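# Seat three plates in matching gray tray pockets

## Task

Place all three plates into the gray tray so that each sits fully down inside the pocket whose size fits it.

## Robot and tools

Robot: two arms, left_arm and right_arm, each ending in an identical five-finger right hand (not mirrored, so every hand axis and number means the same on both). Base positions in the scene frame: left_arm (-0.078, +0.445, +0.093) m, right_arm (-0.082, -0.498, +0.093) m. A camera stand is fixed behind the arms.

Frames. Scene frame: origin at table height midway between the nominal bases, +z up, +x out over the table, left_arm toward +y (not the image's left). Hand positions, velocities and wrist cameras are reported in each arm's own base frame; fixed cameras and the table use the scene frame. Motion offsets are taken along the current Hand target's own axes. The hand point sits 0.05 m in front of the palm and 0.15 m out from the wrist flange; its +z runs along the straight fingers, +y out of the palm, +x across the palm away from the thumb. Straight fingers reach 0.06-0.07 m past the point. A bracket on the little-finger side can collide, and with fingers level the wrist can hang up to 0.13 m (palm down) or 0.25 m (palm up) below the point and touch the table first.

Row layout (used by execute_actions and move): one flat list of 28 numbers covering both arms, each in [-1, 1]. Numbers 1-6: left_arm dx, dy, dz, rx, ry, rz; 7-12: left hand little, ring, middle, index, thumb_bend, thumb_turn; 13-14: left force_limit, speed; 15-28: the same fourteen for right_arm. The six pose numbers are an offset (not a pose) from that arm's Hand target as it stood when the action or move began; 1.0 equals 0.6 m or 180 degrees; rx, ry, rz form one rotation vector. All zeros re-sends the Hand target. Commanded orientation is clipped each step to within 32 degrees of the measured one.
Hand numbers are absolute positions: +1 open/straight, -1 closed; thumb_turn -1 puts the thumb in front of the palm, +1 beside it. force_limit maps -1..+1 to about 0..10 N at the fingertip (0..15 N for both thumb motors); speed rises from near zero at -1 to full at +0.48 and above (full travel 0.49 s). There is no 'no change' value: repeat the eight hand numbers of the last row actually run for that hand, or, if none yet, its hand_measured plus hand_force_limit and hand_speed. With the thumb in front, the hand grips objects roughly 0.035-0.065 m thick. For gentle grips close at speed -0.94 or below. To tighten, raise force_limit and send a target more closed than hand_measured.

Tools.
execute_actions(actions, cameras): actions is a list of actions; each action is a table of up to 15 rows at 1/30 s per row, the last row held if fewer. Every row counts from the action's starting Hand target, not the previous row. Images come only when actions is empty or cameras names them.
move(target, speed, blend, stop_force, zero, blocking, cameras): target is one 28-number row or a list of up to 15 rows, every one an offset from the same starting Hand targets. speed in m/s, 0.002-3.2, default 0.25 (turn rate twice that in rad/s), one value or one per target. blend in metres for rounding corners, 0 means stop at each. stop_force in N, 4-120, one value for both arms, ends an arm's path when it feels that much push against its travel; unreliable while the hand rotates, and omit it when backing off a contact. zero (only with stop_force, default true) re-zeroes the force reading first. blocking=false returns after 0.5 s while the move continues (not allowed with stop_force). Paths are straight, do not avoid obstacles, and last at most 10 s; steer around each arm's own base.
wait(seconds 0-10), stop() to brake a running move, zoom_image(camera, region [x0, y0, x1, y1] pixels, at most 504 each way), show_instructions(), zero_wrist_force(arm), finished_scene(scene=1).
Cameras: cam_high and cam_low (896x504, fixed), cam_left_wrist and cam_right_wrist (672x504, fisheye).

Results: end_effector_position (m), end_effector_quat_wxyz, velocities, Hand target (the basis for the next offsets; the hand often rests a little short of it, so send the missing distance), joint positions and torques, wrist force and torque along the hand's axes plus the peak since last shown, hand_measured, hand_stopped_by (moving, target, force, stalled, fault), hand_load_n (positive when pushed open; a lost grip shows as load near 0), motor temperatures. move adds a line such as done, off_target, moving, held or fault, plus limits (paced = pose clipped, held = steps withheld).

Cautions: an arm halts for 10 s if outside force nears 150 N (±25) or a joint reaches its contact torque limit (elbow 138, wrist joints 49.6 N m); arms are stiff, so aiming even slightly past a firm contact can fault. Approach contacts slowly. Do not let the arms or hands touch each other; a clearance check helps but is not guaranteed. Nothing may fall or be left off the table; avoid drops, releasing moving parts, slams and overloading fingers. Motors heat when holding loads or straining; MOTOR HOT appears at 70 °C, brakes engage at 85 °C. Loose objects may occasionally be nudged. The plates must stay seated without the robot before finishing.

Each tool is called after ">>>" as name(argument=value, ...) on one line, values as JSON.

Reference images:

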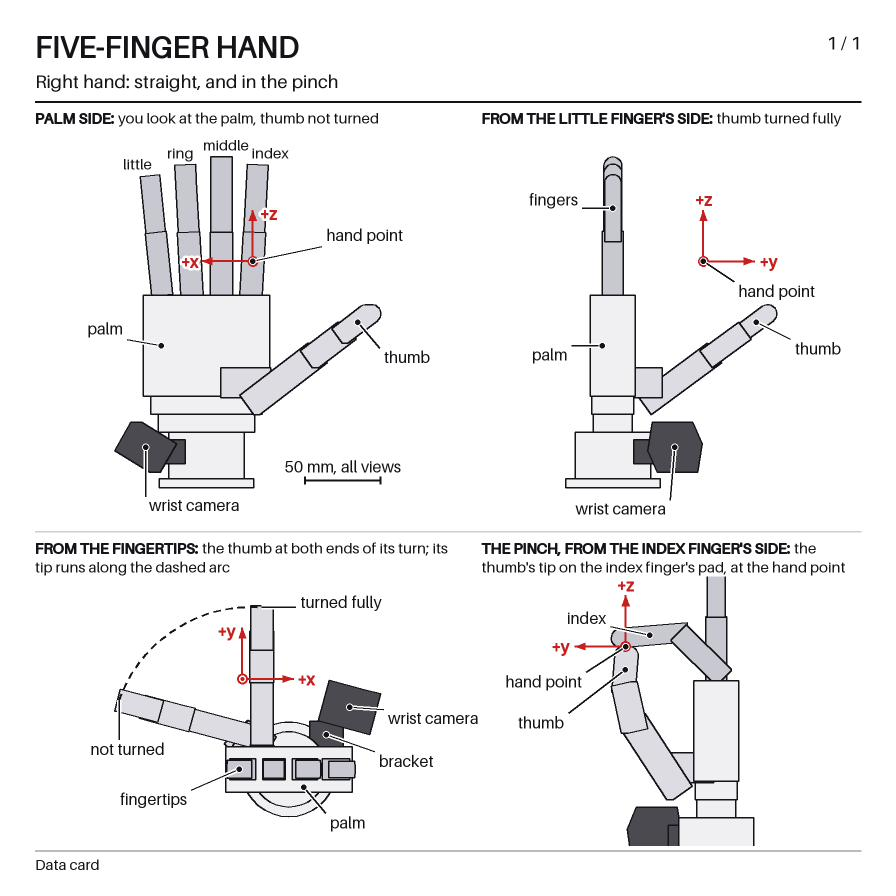

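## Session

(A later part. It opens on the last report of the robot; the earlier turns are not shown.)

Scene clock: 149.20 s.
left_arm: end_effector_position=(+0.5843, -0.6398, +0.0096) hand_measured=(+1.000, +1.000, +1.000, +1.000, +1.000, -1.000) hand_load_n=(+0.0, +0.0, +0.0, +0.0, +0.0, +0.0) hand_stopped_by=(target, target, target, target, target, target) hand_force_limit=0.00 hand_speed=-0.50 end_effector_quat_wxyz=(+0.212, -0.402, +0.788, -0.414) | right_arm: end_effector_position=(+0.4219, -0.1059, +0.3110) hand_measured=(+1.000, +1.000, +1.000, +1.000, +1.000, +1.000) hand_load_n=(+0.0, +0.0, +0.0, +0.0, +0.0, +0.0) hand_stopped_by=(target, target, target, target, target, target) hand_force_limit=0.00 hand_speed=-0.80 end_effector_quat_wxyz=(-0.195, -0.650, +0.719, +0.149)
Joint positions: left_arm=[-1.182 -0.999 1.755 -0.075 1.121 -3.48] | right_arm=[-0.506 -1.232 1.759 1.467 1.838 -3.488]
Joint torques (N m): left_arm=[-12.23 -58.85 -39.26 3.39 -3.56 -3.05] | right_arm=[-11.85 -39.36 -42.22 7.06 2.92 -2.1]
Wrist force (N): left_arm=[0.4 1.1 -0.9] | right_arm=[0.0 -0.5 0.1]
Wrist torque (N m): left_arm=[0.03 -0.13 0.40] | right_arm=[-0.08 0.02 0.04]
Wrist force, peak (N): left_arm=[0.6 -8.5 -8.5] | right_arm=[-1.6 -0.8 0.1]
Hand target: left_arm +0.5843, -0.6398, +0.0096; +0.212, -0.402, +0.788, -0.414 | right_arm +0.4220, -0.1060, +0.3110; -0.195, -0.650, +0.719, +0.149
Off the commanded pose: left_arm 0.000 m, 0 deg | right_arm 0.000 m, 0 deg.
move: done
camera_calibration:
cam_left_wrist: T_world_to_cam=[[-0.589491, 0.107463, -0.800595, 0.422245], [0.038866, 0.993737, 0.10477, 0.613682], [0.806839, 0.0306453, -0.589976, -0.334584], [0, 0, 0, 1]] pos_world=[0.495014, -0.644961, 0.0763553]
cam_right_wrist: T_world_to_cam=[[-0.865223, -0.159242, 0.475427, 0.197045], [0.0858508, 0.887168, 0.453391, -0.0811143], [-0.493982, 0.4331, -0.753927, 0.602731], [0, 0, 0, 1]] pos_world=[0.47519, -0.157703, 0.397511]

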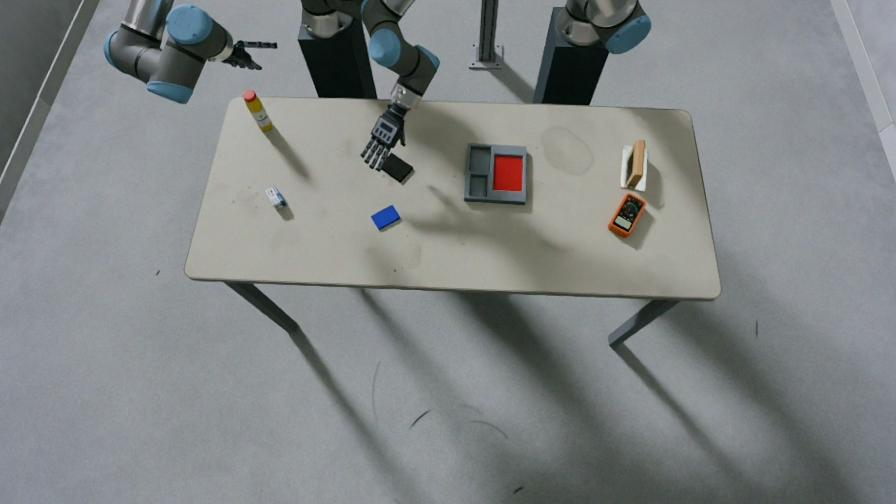

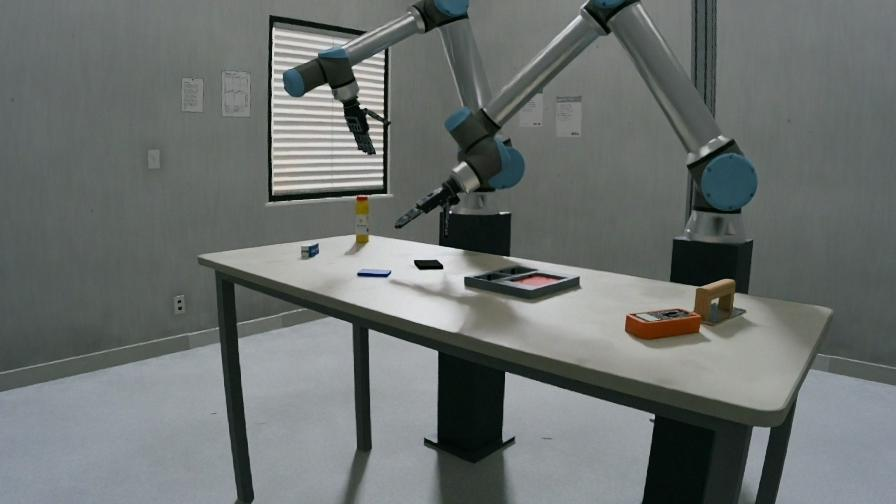

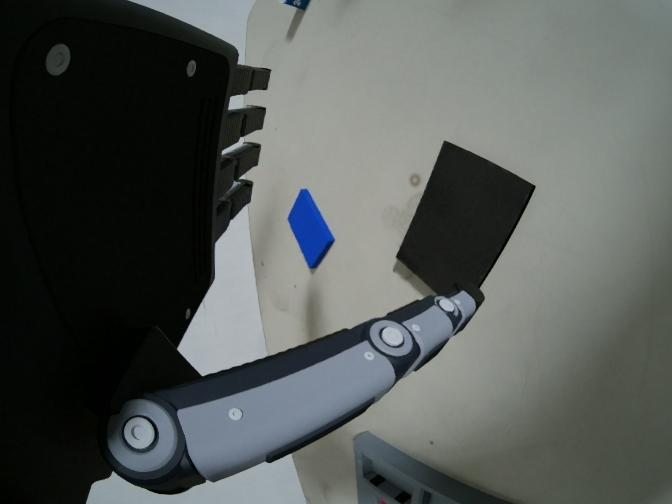

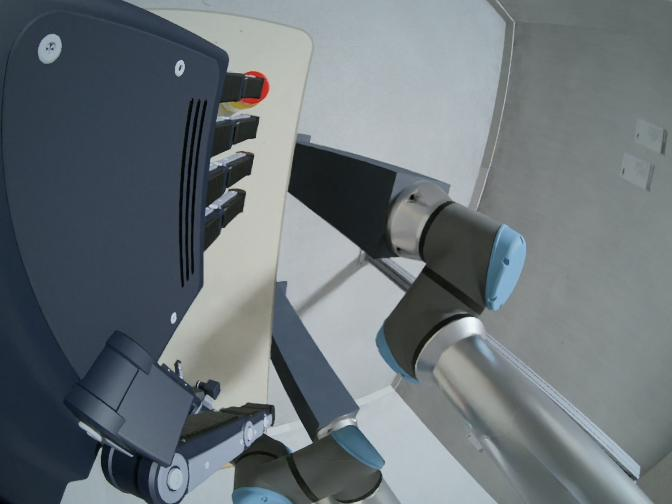

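>>> move(target=[0.0093,0.0872,0.0633,0,0,0,1,1,1,1,1,-1,0.0,-0.5,0,0,0,0,0,0,1,1,1,1,1,1,0,-0.8], speed=0.1, cameras=["cam_left_wrist"])

>>> zoom_image(camera="cam_left_wrist", region=[200, 0, 672, 480])

>>> zoom_image(camera="cam_low", region=[380, 200, 500, 300])

Scene clock: 152.97 s.
left_arm: end_effector_position=(+0.5822, -0.6451, -0.0550) hand_measured=(+1.000, +1.000, +1.000, +1.000, +1.000, -1.000) hand_load_n=(+0.0, +0.0, +0.0, +0.0, +0.0, +0.0) hand_stopped_by=(target, target, target, target, target, target) hand_force_limit=0.00 hand_speed=-0.50 end_effector_quat_wxyz=(+0.212, -0.402, +0.789, -0.414) | right_arm: end_effector_position=(+0.4220, -0.1060, +0.3110) hand_measured=(+1.000, +1.000, +1.000, +1.000, +1.000, +1.000) hand_load_n=(+0.0, +0.0, +0.0, +0.0, +0.0, +0.0) hand_stopped_by=(target, target, target, target, target, target) hand_force_limit=0.00 hand_speed=-0.80 end_effector_quat_wxyz=(-0.195, -0.650, +0.719, +0.149)
Joint positions: left_arm=[-1.188 -0.918 1.765 -0.164 1.116 -3.484] | right_arm=[-0.506 -1.232 1.759 1.467 1.838 -3.488]
Joint torques (N m): left_arm=[-11.67 -61.42 -36.85 -0.44 -3.47 -2.73] | right_arm=[-11.73 -36.82 -42.53 7.25 2.91 -2.01]
Wrist force (N): left_arm=[1.0 1.1 -1.6] | right_arm=[0.4 -0.7 0.1]
Wrist torque (N m): left_arm=[0.06 -0.21 0.44] | right_arm=[-0.11 -0.05 0.05]
Wrist force, peak (N): left_arm=[1.1 1.9 -0.7] | right_arm=[0.2 -1.0 0.2]
Hand target: left_arm +0.5823, -0.6453, -0.0551; +0.212, -0.402, +0.788, -0.414 | right_arm +0.4220, -0.1060, +0.3110; -0.195, -0.650, +0.719, +0.149
Off the commanded pose: left_arm 0.000 m, 0 deg | right_arm 0.000 m, 0 deg.
move: done
camera_calibration:
cam_left_wrist: T_world_to_cam=[[-0.589611, 0.107478, -0.800504, 0.369915], [0.038809, 0.993732, 0.104837, 0.625929], [0.806754, 0.0307461, -0.590087, -0.370867], [0, 0, 0, 1]] pos_world=[0.493013, -0.65036, 0.011655]
Images, in order (width x height): cam_left_wrist 672x504.

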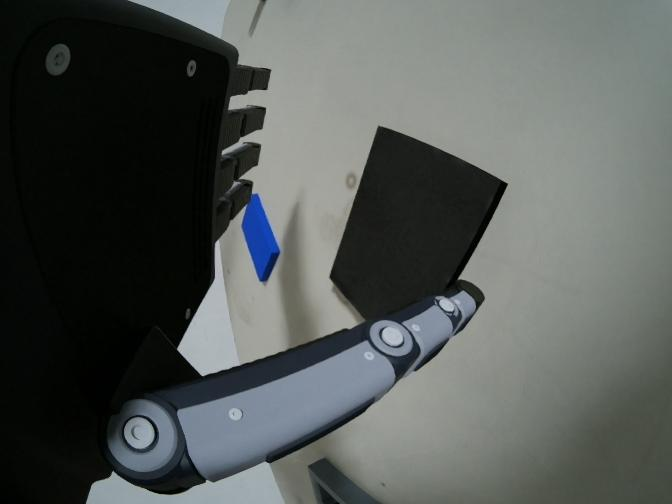

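Scaled by 1.050 from the camera's 672x504 image, which has a finer 960x720 frame.

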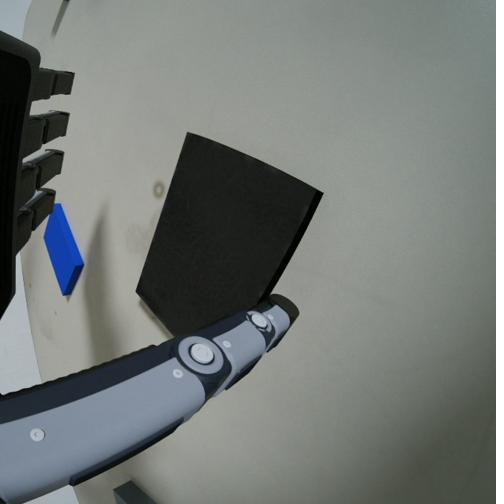

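This scene's latest camera images include none from cam_low. They are from: cam_left_wrist. cam_low's image comes with the result of a call that names it in "cameras".

>>> move(target=[0,0.0195,0.0134,0,0,0,1,1,1,1,1,-1,0.0,-0.5,0,0,0,0,0,0,1,1,1,1,1,1,0,-0.8], speed=0.03, stop_force=6)

>>> move(target=[0,0,0,0,0,0,1,1,0.35,0.35,1,-1,-0.4,-0.85,0,0,0,0,0,0,1,1,1,1,1,1,0,-0.8], speed=0.05, cameras=["cam_left_wrist","cam_low","cam_high"])

>>> zoom_image(camera="cam_low", region=[370, 190, 490, 290])

>>> zoom_image(camera="cam_left_wrist", region=[200, 60, 560, 360])

Scene clock: 155.70 s.
left_arm: end_effector_position=(+0.5823, -0.6452, -0.0693) hand_measured=(+1.000, +1.000, +1.000, +1.000, +1.000, -1.000) hand_load_n=(+0.0, +0.0, +0.0, -0.5, +0.0, +0.0) hand_stopped_by=(target, target, target, target, target, target) hand_force_limit=0.00 hand_speed=-0.50 end_effector_quat_wxyz=(+0.212, -0.402, +0.788, -0.414) | right_arm: end_effector_position=(+0.4220, -0.1060, +0.3110) hand_measured=(+1.000, +1.000, +1.000, +1.000, +1.000, +1.000) hand_load_n=(+0.0, +0.0, +0.0, +0.0, +0.0, +0.0) hand_stopped_by=(target, target, target, target, target, target) hand_force_limit=0.00 hand_speed=-0.80 end_effector_quat_wxyz=(-0.195, -0.650, +0.719, +0.149)
Joint positions: left_arm=[-1.188 -0.9 1.767 -0.184 1.116 -3.484] | right_arm=[-0.506 -1.232 1.759 1.467 1.838 -3.488]
Joint torques (N m): left_arm=[-8.41 -62.13 -18.26 -0.53 -3.45 -1.42] | right_arm=[-11.81 -37.1 -42.19 7.06 2.7 -1.93]
Wrist force (N): left_arm=[0.8 0.7 -0.9] | right_arm=[0.4 -0.5 -0.4]
Wrist torque (N m): left_arm=[-0.05 -0.20 0.42] | right_arm=[-0.06 -0.03 0.07]
Wrist force, peak (N): left_arm=[1.3 1.0 -1.5] | right_arm=[0.3 -1.0 0.3]
Hand target: left_arm +0.5823, -0.6452, -0.0693; +0.212, -0.402, +0.788, -0.414 | right_arm +0.4220, -0.1060, +0.3110; -0.195, -0.650, +0.719, +0.149
Off the commanded pose: left_arm 0.000 m, 0 deg | right_arm 0.000 m, 0 deg.
move: done

Scene clock: 157.53 s.
left_arm: end_effector_position=(+0.5823, -0.6452, -0.0693) hand_measured=(+1.000, +1.000, +0.350, +0.350, +1.000, -1.000) hand_load_n=(+0.0, +0.0, +0.0, +0.0, +0.0, +0.0) hand_stopped_by=(target, target, target, target, target, target) hand_force_limit=-0.40 hand_speed=-0.85 end_effector_quat_wxyz=(+0.212, -0.402, +0.788, -0.414) | right_arm: end_effector_position=(+0.4220, -0.1060, +0.3110) hand_measured=(+1.000, +1.000, +1.000, +1.000, +1.000, +1.000) hand_load_n=(+0.0, +0.0, +0.0, +0.0, +0.0, +0.0) hand_stopped_by=(target, target, target, target, target, target) hand_force_limit=0.00 hand_speed=-0.80 end_effector_quat_wxyz=(-0.195, -0.650, +0.719, +0.149)
Joint positions: left_arm=[-1.188 -0.9 1.767 -0.184 1.116 -3.484] | right_arm=[-0.506 -1.232 1.759 1.467 1.838 -3.488]
Joint torques (N m): left_arm=[-2.99 -61.95 -20.88 0.21 -3.03 1.39] | right_arm=[-11.69 -35.4 -42.36 7.19 2.89 -1.64]
Wrist force (N): left_arm=[0.8 1.4 -0.9] | right_arm=[0.5 -0.7 -0.3]
Wrist torque (N m): left_arm=[0.06 -0.20 0.44] | right_arm=[-0.08 -0.04 0.06]
Wrist force, peak (N): left_arm=[0.8 1.6 -1.2] | right_arm=[0.2 -1.0 0.2]
Hand target: left_arm +0.5823, -0.6452, -0.0693; +0.212, -0.402, +0.788, -0.414 | right_arm +0.4220, -0.1060, +0.3110; -0.195, -0.650, +0.719, +0.149
Off the commanded pose: left_arm 0.000 m, 0 deg | right_arm 0.000 m, 0 deg.
move: done
camera_calibration:
cam_left_wrist: T_world_to_cam=[[-0.589502, 0.107404, -0.800595, 0.358457], [0.0387512, 0.99374, 0.104782, 0.62755], [0.806837, 0.0307449, -0.589973, -0.379285], [0, 0, 0, 1]] pos_world=[0.493013, -0.65046, -0.00254466]
Images, in order (width x height): cam_high 896x504, cam_low 896x504, cam_left_wrist 672x504.

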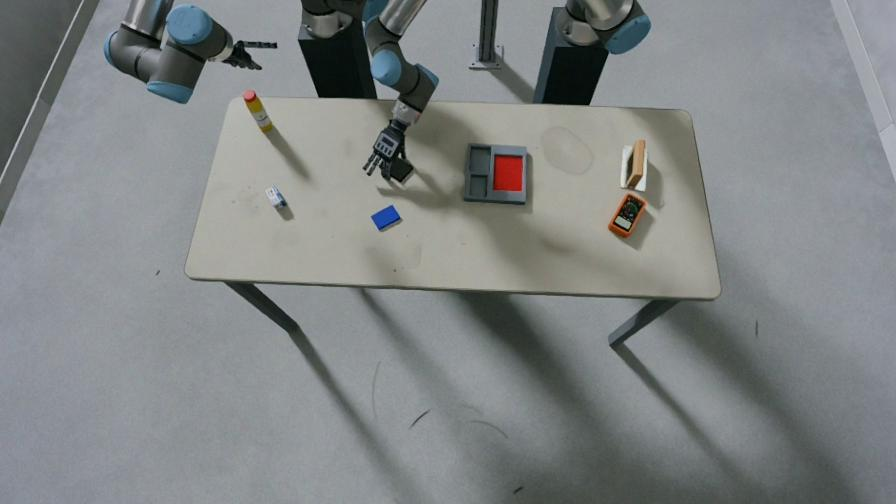

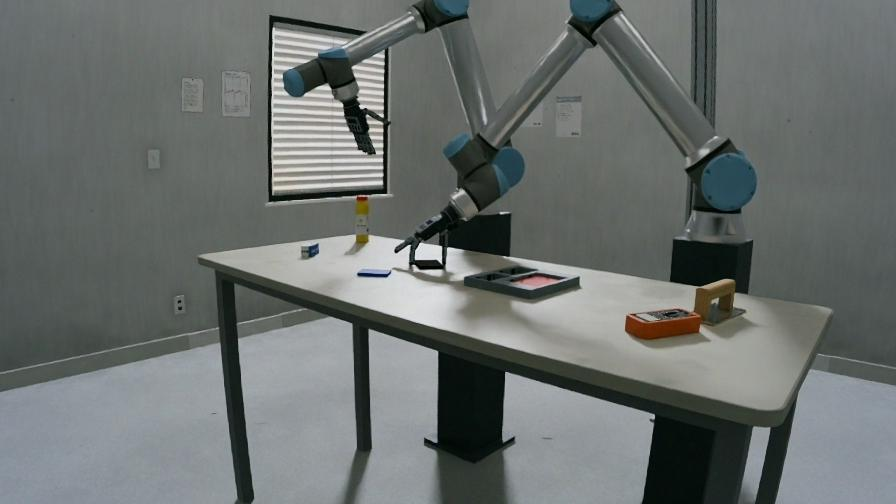

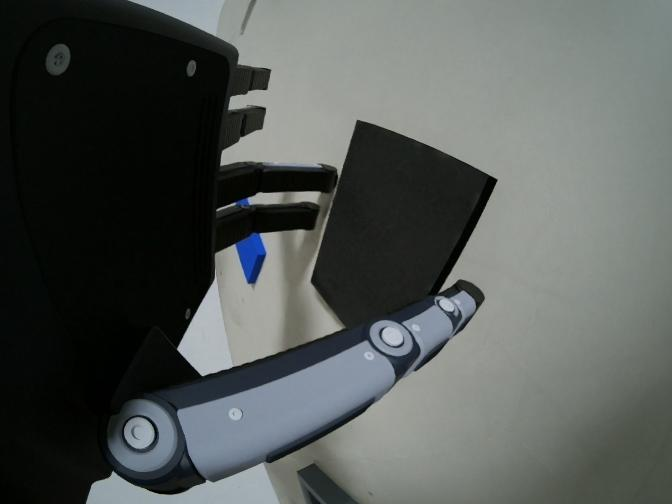

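Scaled by 4.200 from the camera's 896x504 image, which has a finer 1280x720 frame.

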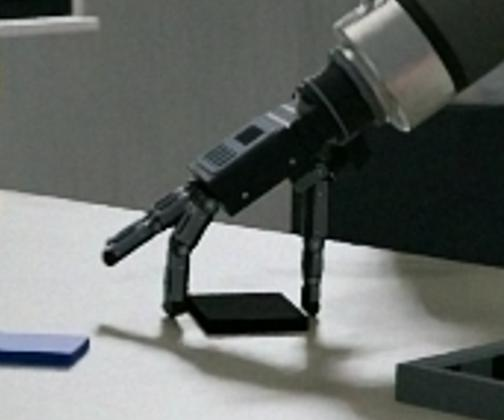

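Scaled by 1.400 from the camera's 672x504 image, which has a finer 960x720 frame.

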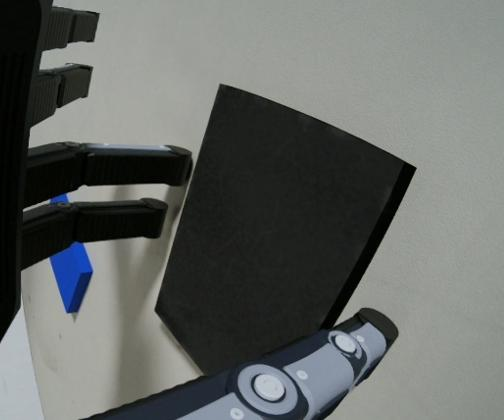

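>>> move(target=[0,0,0,0,0,0,1,1,-0.1,-0.1,1,-1,-0.1,-0.9,0,0,0,0,0,0,1,1,1,1,1,1,0,-0.8], speed=0.05, cameras=["cam_left_wrist","cam_low"])

>>> zoom_image(camera="cam_low", region=[370, 190, 490, 290])

Scene clock: 159.87 s.
left_arm: end_effector_position=(+0.5823, -0.6452, -0.0693) hand_measured=(+1.000, +1.000, +0.202, +0.110, +1.000, -1.000) hand_load_n=(+0.0, +0.0, +3.5, +5.5, +1.0, -0.5) hand_stopped_by=(target, target, force, force, target, target) hand_force_limit=-0.10 hand_speed=-0.90 end_effector_quat_wxyz=(+0.212, -0.402, +0.788, -0.414) | right_arm: end_effector_position=(+0.4220, -0.1060, +0.3110) hand_measured=(+1.000, +1.000, +1.000, +1.000, +1.000, +1.000) hand_load_n=(+0.0, +0.0, +0.0, +0.0, +0.0, +0.0) hand_stopped_by=(target, target, target, target, target, target) hand_force_limit=0.00 hand_speed=-0.80 end_effector_quat_wxyz=(-0.195, -0.650, +0.719, +0.149)
Joint positions: left_arm=[-1.188 -0.9 1.767 -0.184 1.116 -3.484] | right_arm=[-0.506 -1.232 1.759 1.467 1.838 -3.488]
Joint torques (N m): left_arm=[3.09 -63.44 -24.14 1.15 -2.25 1.76] | right_arm=[-12.08 -36.37 -41.84 6.8 2.54 -1.87]
Wrist force (N): left_arm=[0.5 -4.1 -1.8] | right_arm=[0.5 -0.6 0.3]
Wrist torque (N m): left_arm=[0.23 -0.15 0.31] | right_arm=[-0.11 -0.06 0.07]
Wrist force, peak (N): left_arm=[1.0 -4.9 -1.8] | right_arm=[0.4 -0.9 -0.1]
Hand target: left_arm +0.5823, -0.6452, -0.0693; +0.212, -0.402, +0.788, -0.414 | right_arm +0.4220, -0.1060, +0.3110; -0.195, -0.650, +0.719, +0.149
Off the commanded pose: left_arm 0.000 m, 0 deg | right_arm 0.000 m, 0 deg.
move: done
camera_calibration:
cam_left_wrist: T_world_to_cam=[[-0.5895, 0.107462, -0.800589, 0.358494], [0.0387856, 0.993734, 0.104829, 0.627529], [0.806837, 0.0307451, -0.589974, -0.379284], [0, 0, 0, 1]] pos_world=[0.493014, -0.65046, -0.00254462]
Images, in order (width x height): cam_low 896x504, cam_left_wrist 672x504.

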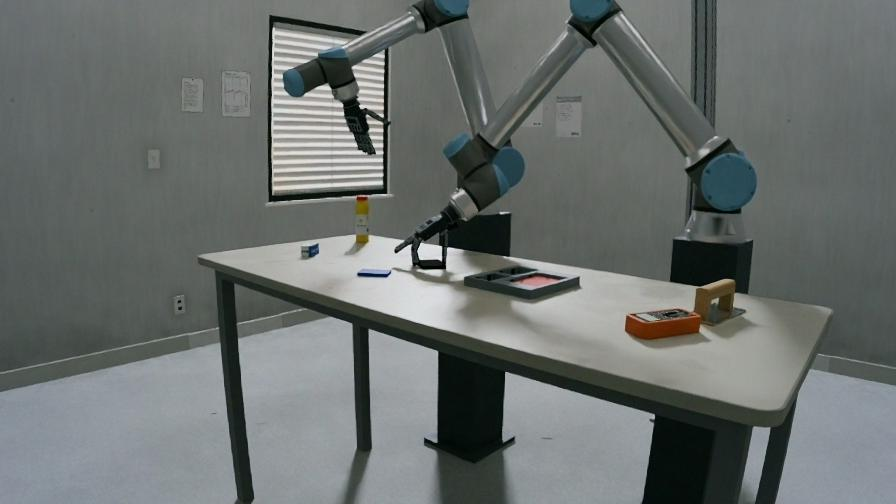

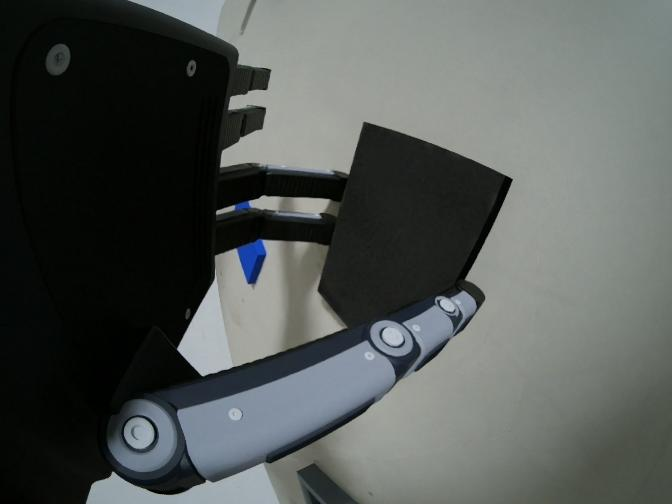

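Scaled by 4.200 from the camera's 896x504 image, which has a finer 1280x720 frame.

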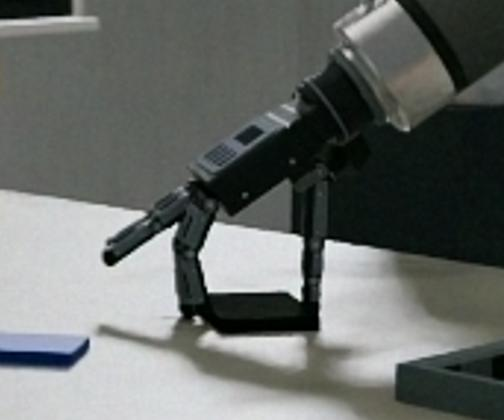

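>>> move(target=[0,-0.0041,-0.0028,0,0,0,1,1,-0.1,-0.1,1,-1,-0.1,-0.9,0,0,0,0,0,0,1,1,1,1,1,1,0,-0.8], speed=0.02)

>>> move(target=[0,0,0,0,0,0,1,1,-0.15,-0.15,1,-1,0.0,-0.9,0,0,0,0,0,0,1,1,1,1,1,1,0,-0.8], speed=0.05, cameras=["cam_left_wrist","cam_low"])

>>> zoom_image(camera="cam_low", region=[370, 190, 490, 290])

Scene clock: 161.60 s.
left_arm: end_effector_position=(+0.5823, -0.6452, -0.0663) hand_measured=(+1.000, +1.000, +0.202, +0.110, +1.000, -1.000) hand_load_n=(+0.0, +0.0, +0.0, +5.0, +1.0, -0.5) hand_stopped_by=(target, target, force, force, target, target) hand_force_limit=-0.10 hand_speed=-0.90 end_effector_quat_wxyz=(+0.212, -0.402, +0.788, -0.414) | right_arm: end_effector_position=(+0.4220, -0.1060, +0.3110) hand_measured=(+1.000, +1.000, +1.000, +1.000, +1.000, +1.000) hand_load_n=(+0.0, +0.0, +0.0, +0.0, -0.5, +0.0) hand_stopped_by=(target, target, target, target, target, target) hand_force_limit=0.00 hand_speed=-0.80 end_effector_quat_wxyz=(-0.195, -0.650, +0.719, +0.149)
Joint positions: left_arm=[-1.188 -0.903 1.766 -0.18 1.116 -3.484] | right_arm=[-0.506 -1.232 1.759 1.467 1.838 -3.488]
Joint torques (N m): left_arm=[6.82 -104.61 -35.57 3.11 -1.61 1.75] | right_arm=[-10.1 -37.19 -43.01 7.07 2.54 -1.93]
Wrist force (N): left_arm=[0.7 1.7 -0.6] | right_arm=[0.4 -0.8 0.3]
Wrist torque (N m): left_arm=[0.06 -0.20 0.43] | right_arm=[-0.14 -0.04 0.05]
Wrist force, peak (N): left_arm=[0.7 -4.6 -2.3] | right_arm=[0.3 -0.9 0.3]
Hand target: left_arm +0.5823, -0.6452, -0.0663; +0.212, -0.402, +0.788, -0.414 | right_arm +0.4220, -0.1060, +0.3110; -0.195, -0.650, +0.719, +0.149
Off the commanded pose: left_arm 0.000 m, 0 deg | right_arm 0.000 m, 0 deg.
move: done

Scene clock: 162.13 s.
left_arm: end_effector_position=(+0.5823, -0.6452, -0.0663) hand_measured=(+1.000, +1.000, +0.130, +0.110, +1.000, -1.000) hand_load_n=(+0.0, +0.0, +7.0, +3.5, +1.5, +1.0) hand_stopped_by=(target, target, force, force, target, target) hand_force_limit=0.00 hand_speed=-0.90 end_effector_quat_wxyz=(+0.212, -0.402, +0.788, -0.414) | right_arm: end_effector_position=(+0.4220, -0.1060, +0.3110) hand_measured=(+1.000, +1.000, +1.000, +1.000, +1.000, +1.000) hand_load_n=(+0.0, +0.0, +0.0, +0.0, +0.0, +0.0) hand_stopped_by=(target, target, target, target, target, target) hand_force_limit=0.00 hand_speed=-0.80 end_effector_quat_wxyz=(-0.195, -0.650, +0.719, +0.149)
Joint positions: left_arm=[-1.188 -0.904 1.766 -0.18 1.116 -3.484] | right_arm=[-0.506 -1.232 1.759 1.467 1.838 -3.488]
Joint torques (N m): left_arm=[7.53 -104.31 -35.89 3.24 -1.22 1.71] | right_arm=[-12.01 -36.61 -42.54 6.97 2.68 -1.97]
Wrist force (N): left_arm=[0.7 1.8 -0.8] | right_arm=[0.3 -0.4 0.4]
Wrist torque (N m): left_arm=[0.07 -0.19 0.43] | right_arm=[-0.08 -0.03 0.07]
Wrist force, peak (N): left_arm=[1.0 2.0 -0.5] | right_arm=[-0.1 -0.9 0.3]
Hand target: left_arm +0.5823, -0.6452, -0.0663; +0.212, -0.402, +0.788, -0.414 | right_arm +0.4220, -0.1060, +0.3110; -0.195, -0.650, +0.719, +0.149
Off the commanded pose: left_arm 0.000 m, 0 deg | right_arm 0.000 m, 0 deg.
move: done
camera_calibration:
cam_left_wrist: T_world_to_cam=[[-0.589502, 0.107404, -0.800595, 0.360859], [0.0387512, 0.99374, 0.104782, 0.627236], [0.806837, 0.0307449, -0.589973, -0.377515], [0, 0, 0, 1]] pos_world=[0.493013, -0.65046, 0.000455344]
Images, in order (width x height): cam_low 896x504, cam_left_wrist 672x504.

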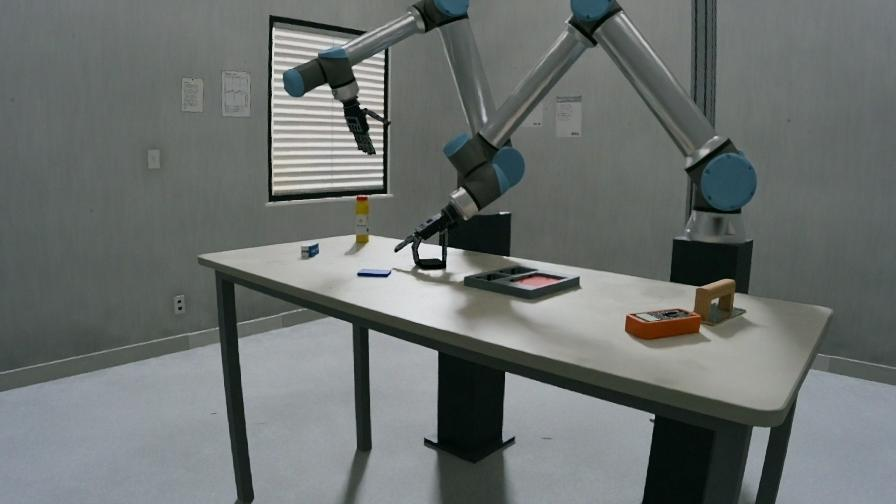

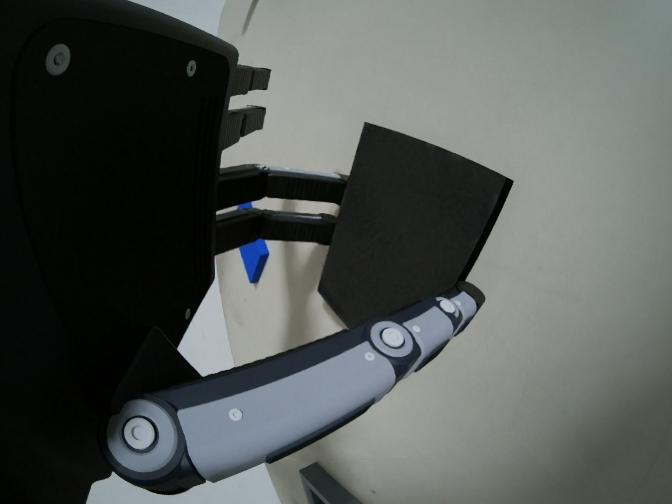

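Scaled by 4.200 from the camera's 896x504 image, which has a finer 1280x720 frame.

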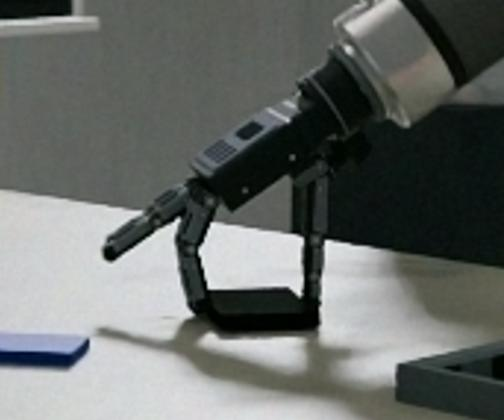

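>>> move(target=[[0,-0.0962,-0.0661,0,0,0,1,1,-0.15,-0.15,1,-1,0.0,-0.9,0,0,0,0,0,0,1,1,1,1,1,1,0,-0.8],[-0.3298,0.0675,-0.3228,0,0.2651,0.1822,1,1,-0.15,-0.15,1,-1,0.0,-0.9,0,0,0,0,0,0,1,1,1,1,1,1,0,-0.8]], speed=0.15, blend=0.02, cameras=["cam_left_wrist","cam_high"])

>>> zoom_image(camera="cam_left_wrist", region=[250, 20, 630, 400])

Scene clock: 174.63 s.
left_arm: end_effector_position=(+0.5505, -0.3780, +0.0104) hand_measured=(+1.000, +1.000, +0.130, +0.110, +1.000, -1.000) hand_load_n=(+0.0, +0.0, +7.0, +3.5, +1.5, +1.0) hand_stopped_by=(target, target, force, force, target, target) hand_force_limit=0.00 hand_speed=-0.90 end_effector_quat_wxyz=(-0.016, +0.029, +0.885, -0.465) | right_arm: end_effector_position=(+0.4220, -0.1060, +0.3110) hand_measured=(+1.000, +1.000, +1.000, +1.000, +1.000, +1.000) hand_load_n=(+0.0, +0.0, +0.0, +0.0, +0.0, +0.0) hand_stopped_by=(target, target, target, target, target, target) hand_force_limit=0.00 hand_speed=-0.80 end_effector_quat_wxyz=(-0.195, -0.650, +0.719, +0.149)
Joint positions: left_arm=[-0.657 -1.113 2.002 0.003 2.324 -2.44] | right_arm=[-0.506 -1.232 1.759 1.467 1.838 -3.488]
Joint torques (N m): left_arm=[10.93 -45.73 -33.96 4.41 3.78 3.03] | right_arm=[-11.78 -37.15 -42.17 7 2.49 -2.03]
Wrist force (N): left_arm=[0.7 1.8 0.1] | right_arm=[0.3 -0.6 -0.1]
Wrist torque (N m): left_arm=[0.04 -0.19 0.27] | right_arm=[-0.09 -0.02 0.05]
Wrist force, peak (N): left_arm=[1.5 2.0 -0.9] | right_arm=[0.2 -1.0 0.3]
Hand target: left_arm +0.5505, -0.3780, +0.0104; -0.016, +0.029, +0.885, -0.465 | right_arm +0.4220, -0.1060, +0.3110; -0.195, -0.650, +0.719, +0.149
Off the commanded pose: left_arm 0.000 m, 0 deg | right_arm 0.000 m, 0 deg.
move: done
camera_calibration:
cam_left_wrist: T_world_to_cam=[[-0.223281, 0.556475, -0.800301, 0.342941], [0.862558, 0.495218, 0.103691, -0.287077], [0.454025, -0.667154, -0.590565, -0.384498], [0, 0, 0, 1]] pos_world=[0.498764, -0.305191, 0.0771523]
Images, in order (width x height): cam_high 896x504, cam_left_wrist 672x504.

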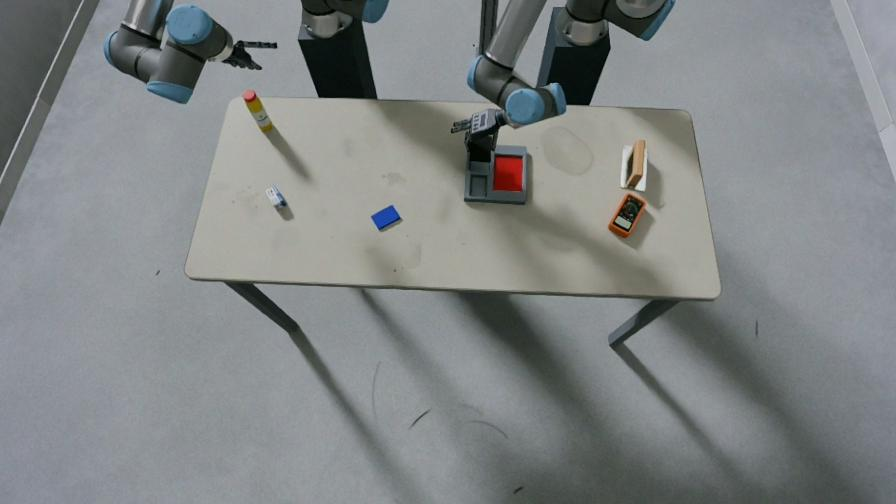

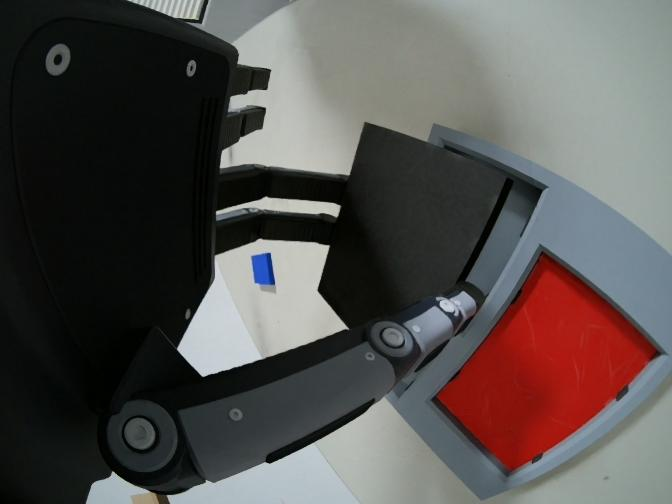

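Scaled by 1.326 from the camera's 672x504 image, which has a finer 960x720 frame.

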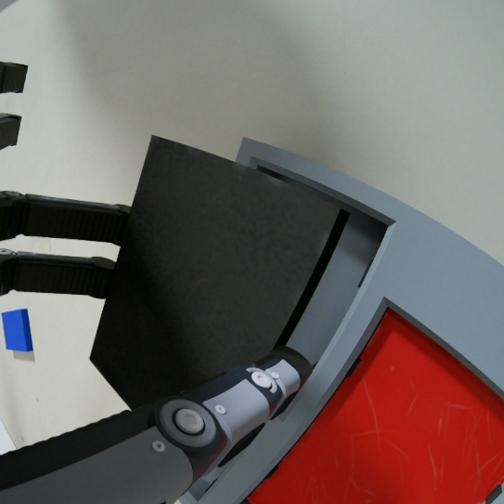

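>>> move(target=[0.0025,0.0637,0.044,0,0,0,1,1,-0.15,-0.15,1,-1,0.0,-0.9,0,0,0,0,0,0,1,1,1,1,1,1,0,-0.8], speed=0.1, stop_force=6, cameras=["cam_left_wrist","cam_high","cam_low"])

>>> zoom_image(camera="cam_high", region=[440, 120, 540, 220])

>>> zoom_image(camera="cam_left_wrist", region=[250, 20, 630, 400])

>>> zoom_image(camera="cam_low", region=[450, 210, 600, 310])

Scene clock: 180.97 s.
left_arm: end_effector_position=(+0.5490, -0.3780, -0.0361) hand_measured=(+1.000, +1.000, +0.130, +0.110, +1.000, -1.000) hand_load_n=(+0.0, +0.0, +7.0, +4.0, +1.5, +1.0) hand_stopped_by=(target, target, force, force, target, target) hand_force_limit=0.00 hand_speed=-0.90 end_effector_quat_wxyz=(-0.016, +0.029, +0.885, -0.465) | right_arm: end_effector_position=(+0.4220, -0.1060, +0.3110) hand_measured=(+1.000, +1.000, +1.000, +1.000, +1.000, +1.000) hand_load_n=(+0.0, +0.0, +0.0, +0.0, +0.0, +0.0) hand_stopped_by=(target, target, target, target, target, target) hand_force_limit=0.00 hand_speed=-0.80 end_effector_quat_wxyz=(-0.195, -0.650, +0.719, +0.149)
Joint positions: left_arm=[-0.659 -1.048 2.017 -0.079 2.323 -2.441] | right_arm=[-0.506 -1.232 1.759 1.467 1.838 -3.488]
Joint torques (N m): left_arm=[-12.39 -48.5 -14.58 0.8 -1.79 -2.91] | right_arm=[-11.51 -35.63 -42.58 6.85 2.51 -1.89]
Wrist force (N): left_arm=[1.0 1.3 -0.6] | right_arm=[0.0 -0.5 0.4]
Wrist torque (N m): left_arm=[0.01 -0.20 0.45] | right_arm=[-0.09 0.01 0.04]
Wrist force, peak (N): left_arm=[1.2 1.9 -0.4] | right_arm=[-0.1 -0.9 0.7]
Hand target: left_arm +0.5490, -0.3780, -0.0361; -0.016, +0.029, +0.885, -0.465 | right_arm +0.4220, -0.1060, +0.3110; -0.195, -0.650, +0.719, +0.149
Off the commanded pose: left_arm 0.000 m, 0 deg | right_arm 0.000 m, 0 deg.
move: done
camera_calibration:
cam_left_wrist: T_world_to_cam=[[-0.223318, 0.556528, -0.800253, 0.305427], [0.862563, 0.495211, 0.103684, -0.280939], [0.453998, -0.667114, -0.59063, -0.411079], [0, 0, 0, 1]] pos_world=[0.497164, -0.305091, 0.030752]
Images, in order (width x height): cam_high 896x504, cam_low 896x504, cam_left_wrist 672x504.

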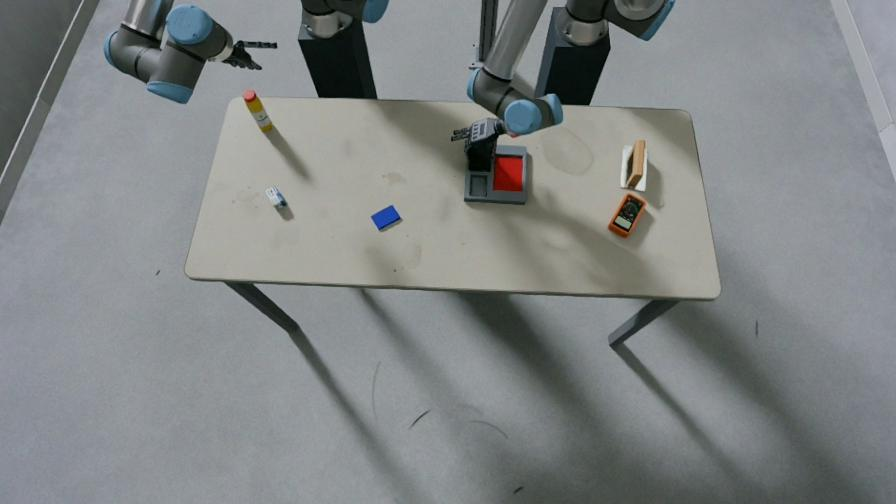

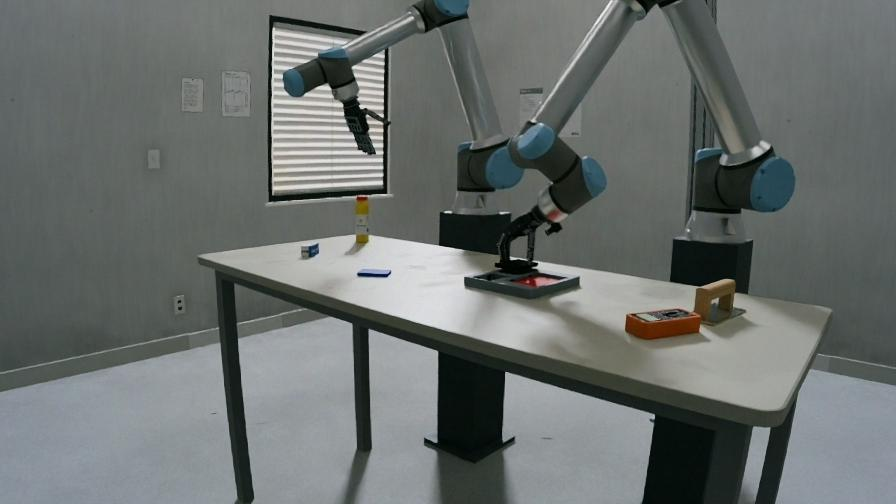

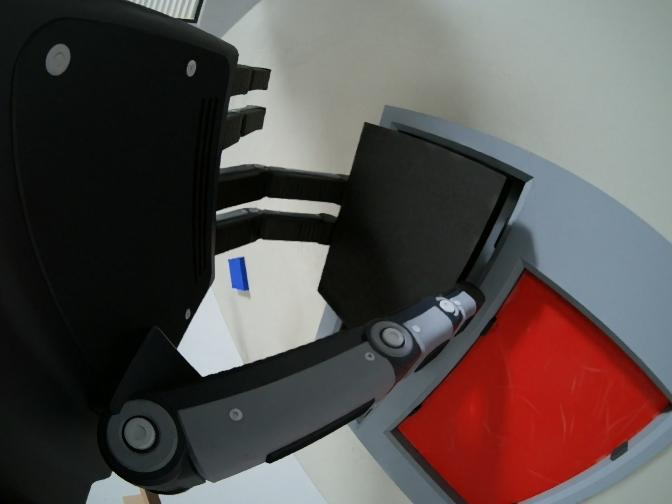

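Scaled by 5.040 from the camera's 896x504 image, which has a finer 1280x720 frame.

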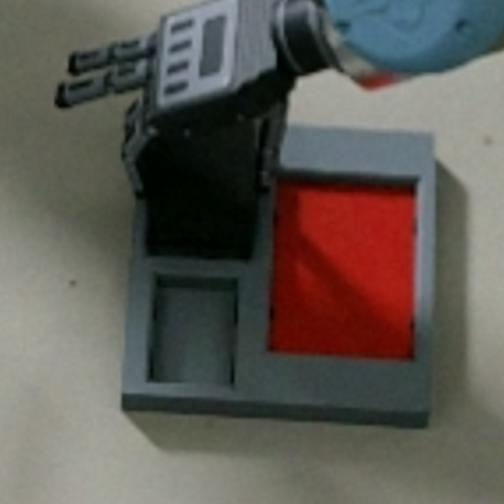

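Scaled by 1.326 from the camera's 672x504 image, which has a finer 960x720 frame.

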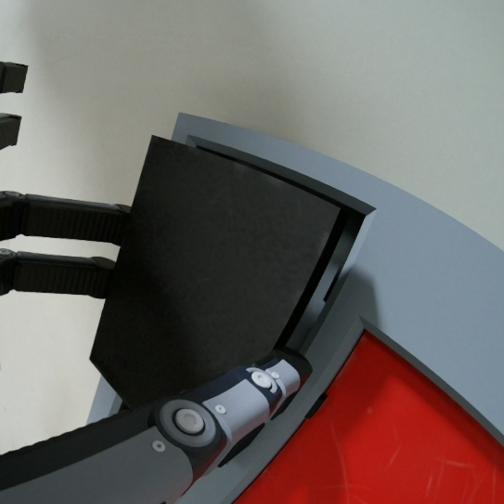

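Scaled by 3.360 from the camera's 896x504 image, which has a finer 1280x720 frame.

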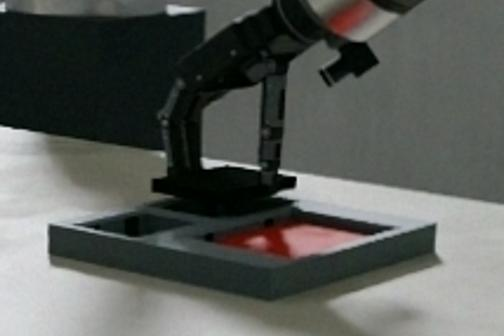

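>>> zoom_image(camera="cam_high", region=[460, 145, 500, 205])

>>> zoom_image(camera="cam_low", region=[460, 250, 560, 300])

>>> zoom_image(camera="cam_left_wrist", region=[420, 100, 560, 300])

Scaled by 8.400 from the camera's 896x504 image, which has a finer 1280x720 frame.

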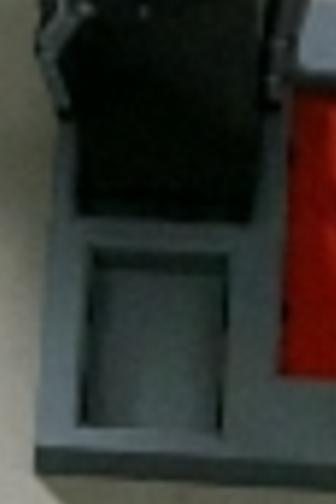

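Scaled by 5.040 from the camera's 896x504 image, which has a finer 1280x720 frame.

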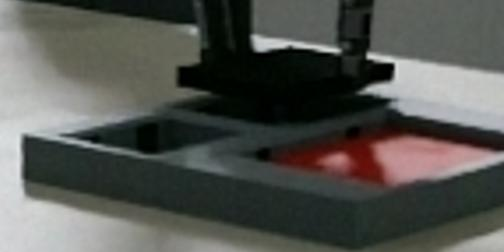

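Scaled by 2.520 from the camera's 672x504 image, which has a finer 960x720 frame.

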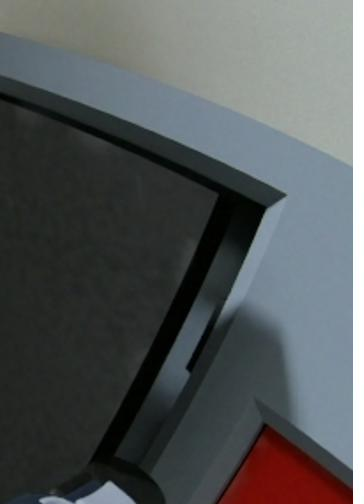

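>>> move(target=[0.0047,0.0081,0.0057,0,0,0,1,1,-0.15,-0.15,1,-1,0.0,-0.9,0,0,0,0,0,0,1,1,1,1,1,1,0,-0.8], speed=0.03, stop_force=5, cameras=["cam_left_wrist","cam_high","cam_low"])

>>> zoom_image(camera="cam_high", region=[460, 145, 500, 205])

>>> zoom_image(camera="cam_low", region=[460, 250, 560, 300])

>>> zoom_image(camera="cam_left_wrist", region=[340, 80, 560, 300])

Scene clock: 187.77 s.
left_arm: end_effector_position=(+0.5461, -0.3778, -0.0420) hand_measured=(+1.000, +1.000, +0.130, +0.110, +1.000, -1.000) hand_load_n=(+0.0, +0.0, +7.0, +3.5, +1.5, +1.0) hand_stopped_by=(target, target, force, force, target, target) hand_force_limit=0.00 hand_speed=-0.90 end_effector_quat_wxyz=(-0.016, +0.029, +0.885, -0.465) | right_arm: end_effector_position=(+0.4220, -0.1060, +0.3110) hand_measured=(+1.000, +1.000, +1.000, +1.000, +1.000, +1.000) hand_load_n=(+0.0, +0.0, +0.0, +0.0, +0.0, +0.0) hand_stopped_by=(target, target, target, target, target, target) hand_force_limit=0.00 hand_speed=-0.80 end_effector_quat_wxyz=(-0.195, -0.650, +0.719, +0.149)
Joint positions: left_arm=[-0.662 -1.043 2.024 -0.094 2.321 -2.445] | right_arm=[-0.506 -1.232 1.759 1.467 1.838 -3.488]
Joint torques (N m): left_arm=[-11.85 -47.67 -13.67 0.65 -1.9 -3.2] | right_arm=[-10.88 -36.61 -42.31 6.91 2.37 -1.89]
Wrist force (N): left_arm=[0.6 1.1 -0.2] | right_arm=[0.3 -0.3 0.2]
Wrist torque (N m): left_arm=[-0.05 -0.15 0.42] | right_arm=[-0.05 -0.03 0.07]
Wrist force, peak (N): left_arm=[0.7 1.9 -0.9] | right_arm=[0.1 -1.1 0.1]
Hand target: left_arm +0.5461, -0.3778, -0.0420; -0.016, +0.029, +0.885, -0.465 | right_arm +0.4220, -0.1060, +0.3110; -0.195, -0.650, +0.719, +0.149
Off the commanded pose: left_arm 0.000 m, 0 deg | right_arm 0.000 m, 0 deg.
move: done
camera_calibration:
cam_left_wrist: T_world_to_cam=[[-0.223318, 0.556528, -0.800253, 0.299944], [0.862563, 0.495211, 0.103684, -0.277951], [0.453998, -0.667114, -0.59063, -0.413285], [0, 0, 0, 1]] pos_world=[0.494364, -0.304991, 0.024752]
Images, in order (width x height): cam_high 896x504, cam_low 896x504, cam_left_wrist 672x504.

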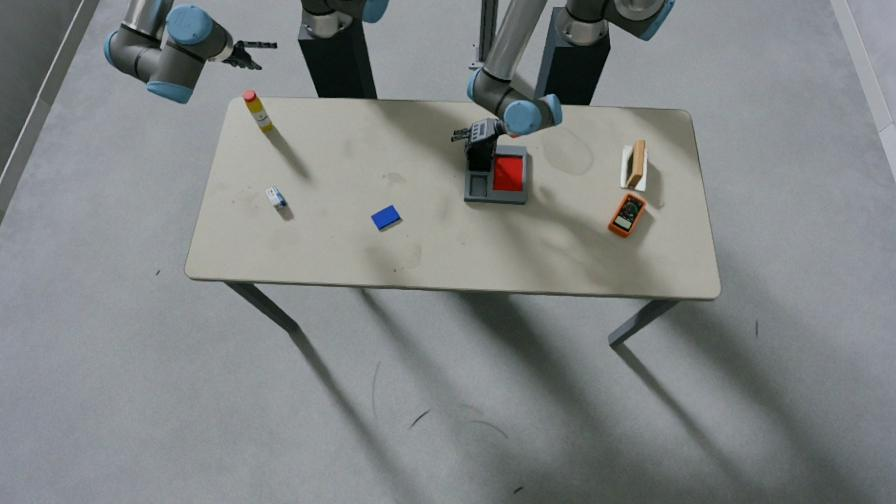

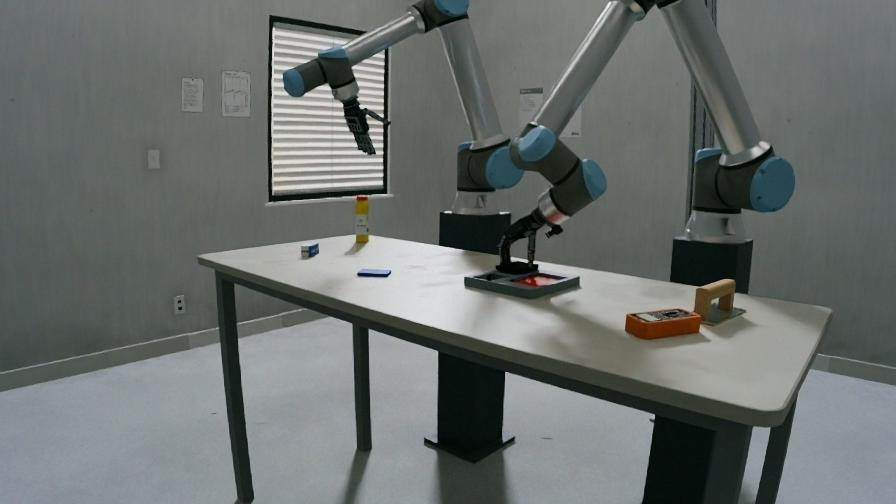

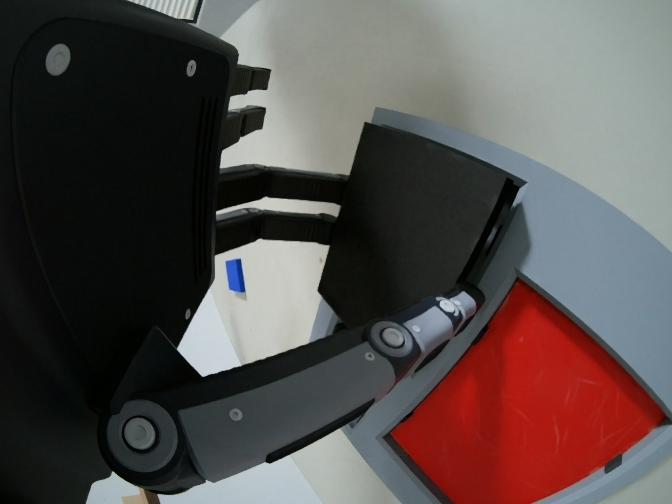

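Scaled by 8.400 from the camera's 896x504 image, which has a finer 1280x720 frame.

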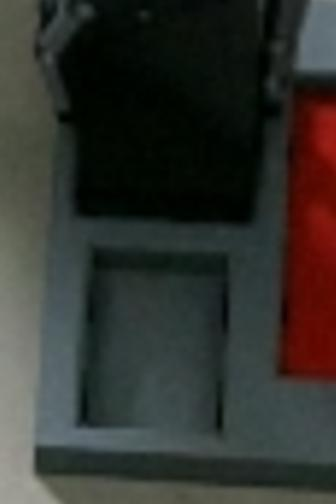

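Scaled by 5.040 from the camera's 896x504 image, which has a finer 1280x720 frame.

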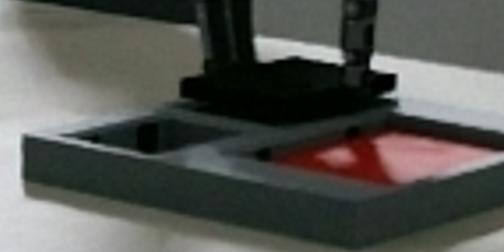

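Scaled by 2.291 from the camera's 672x504 image, which has a finer 960x720 frame.

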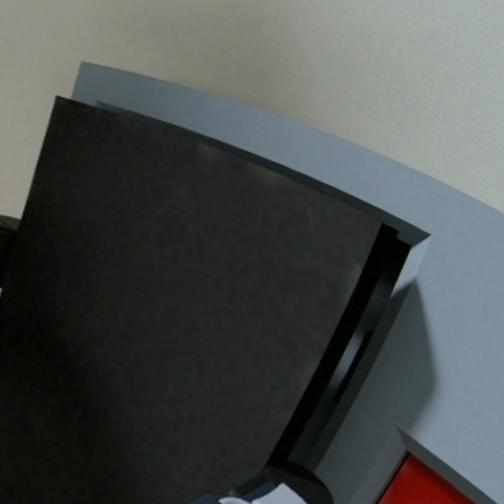

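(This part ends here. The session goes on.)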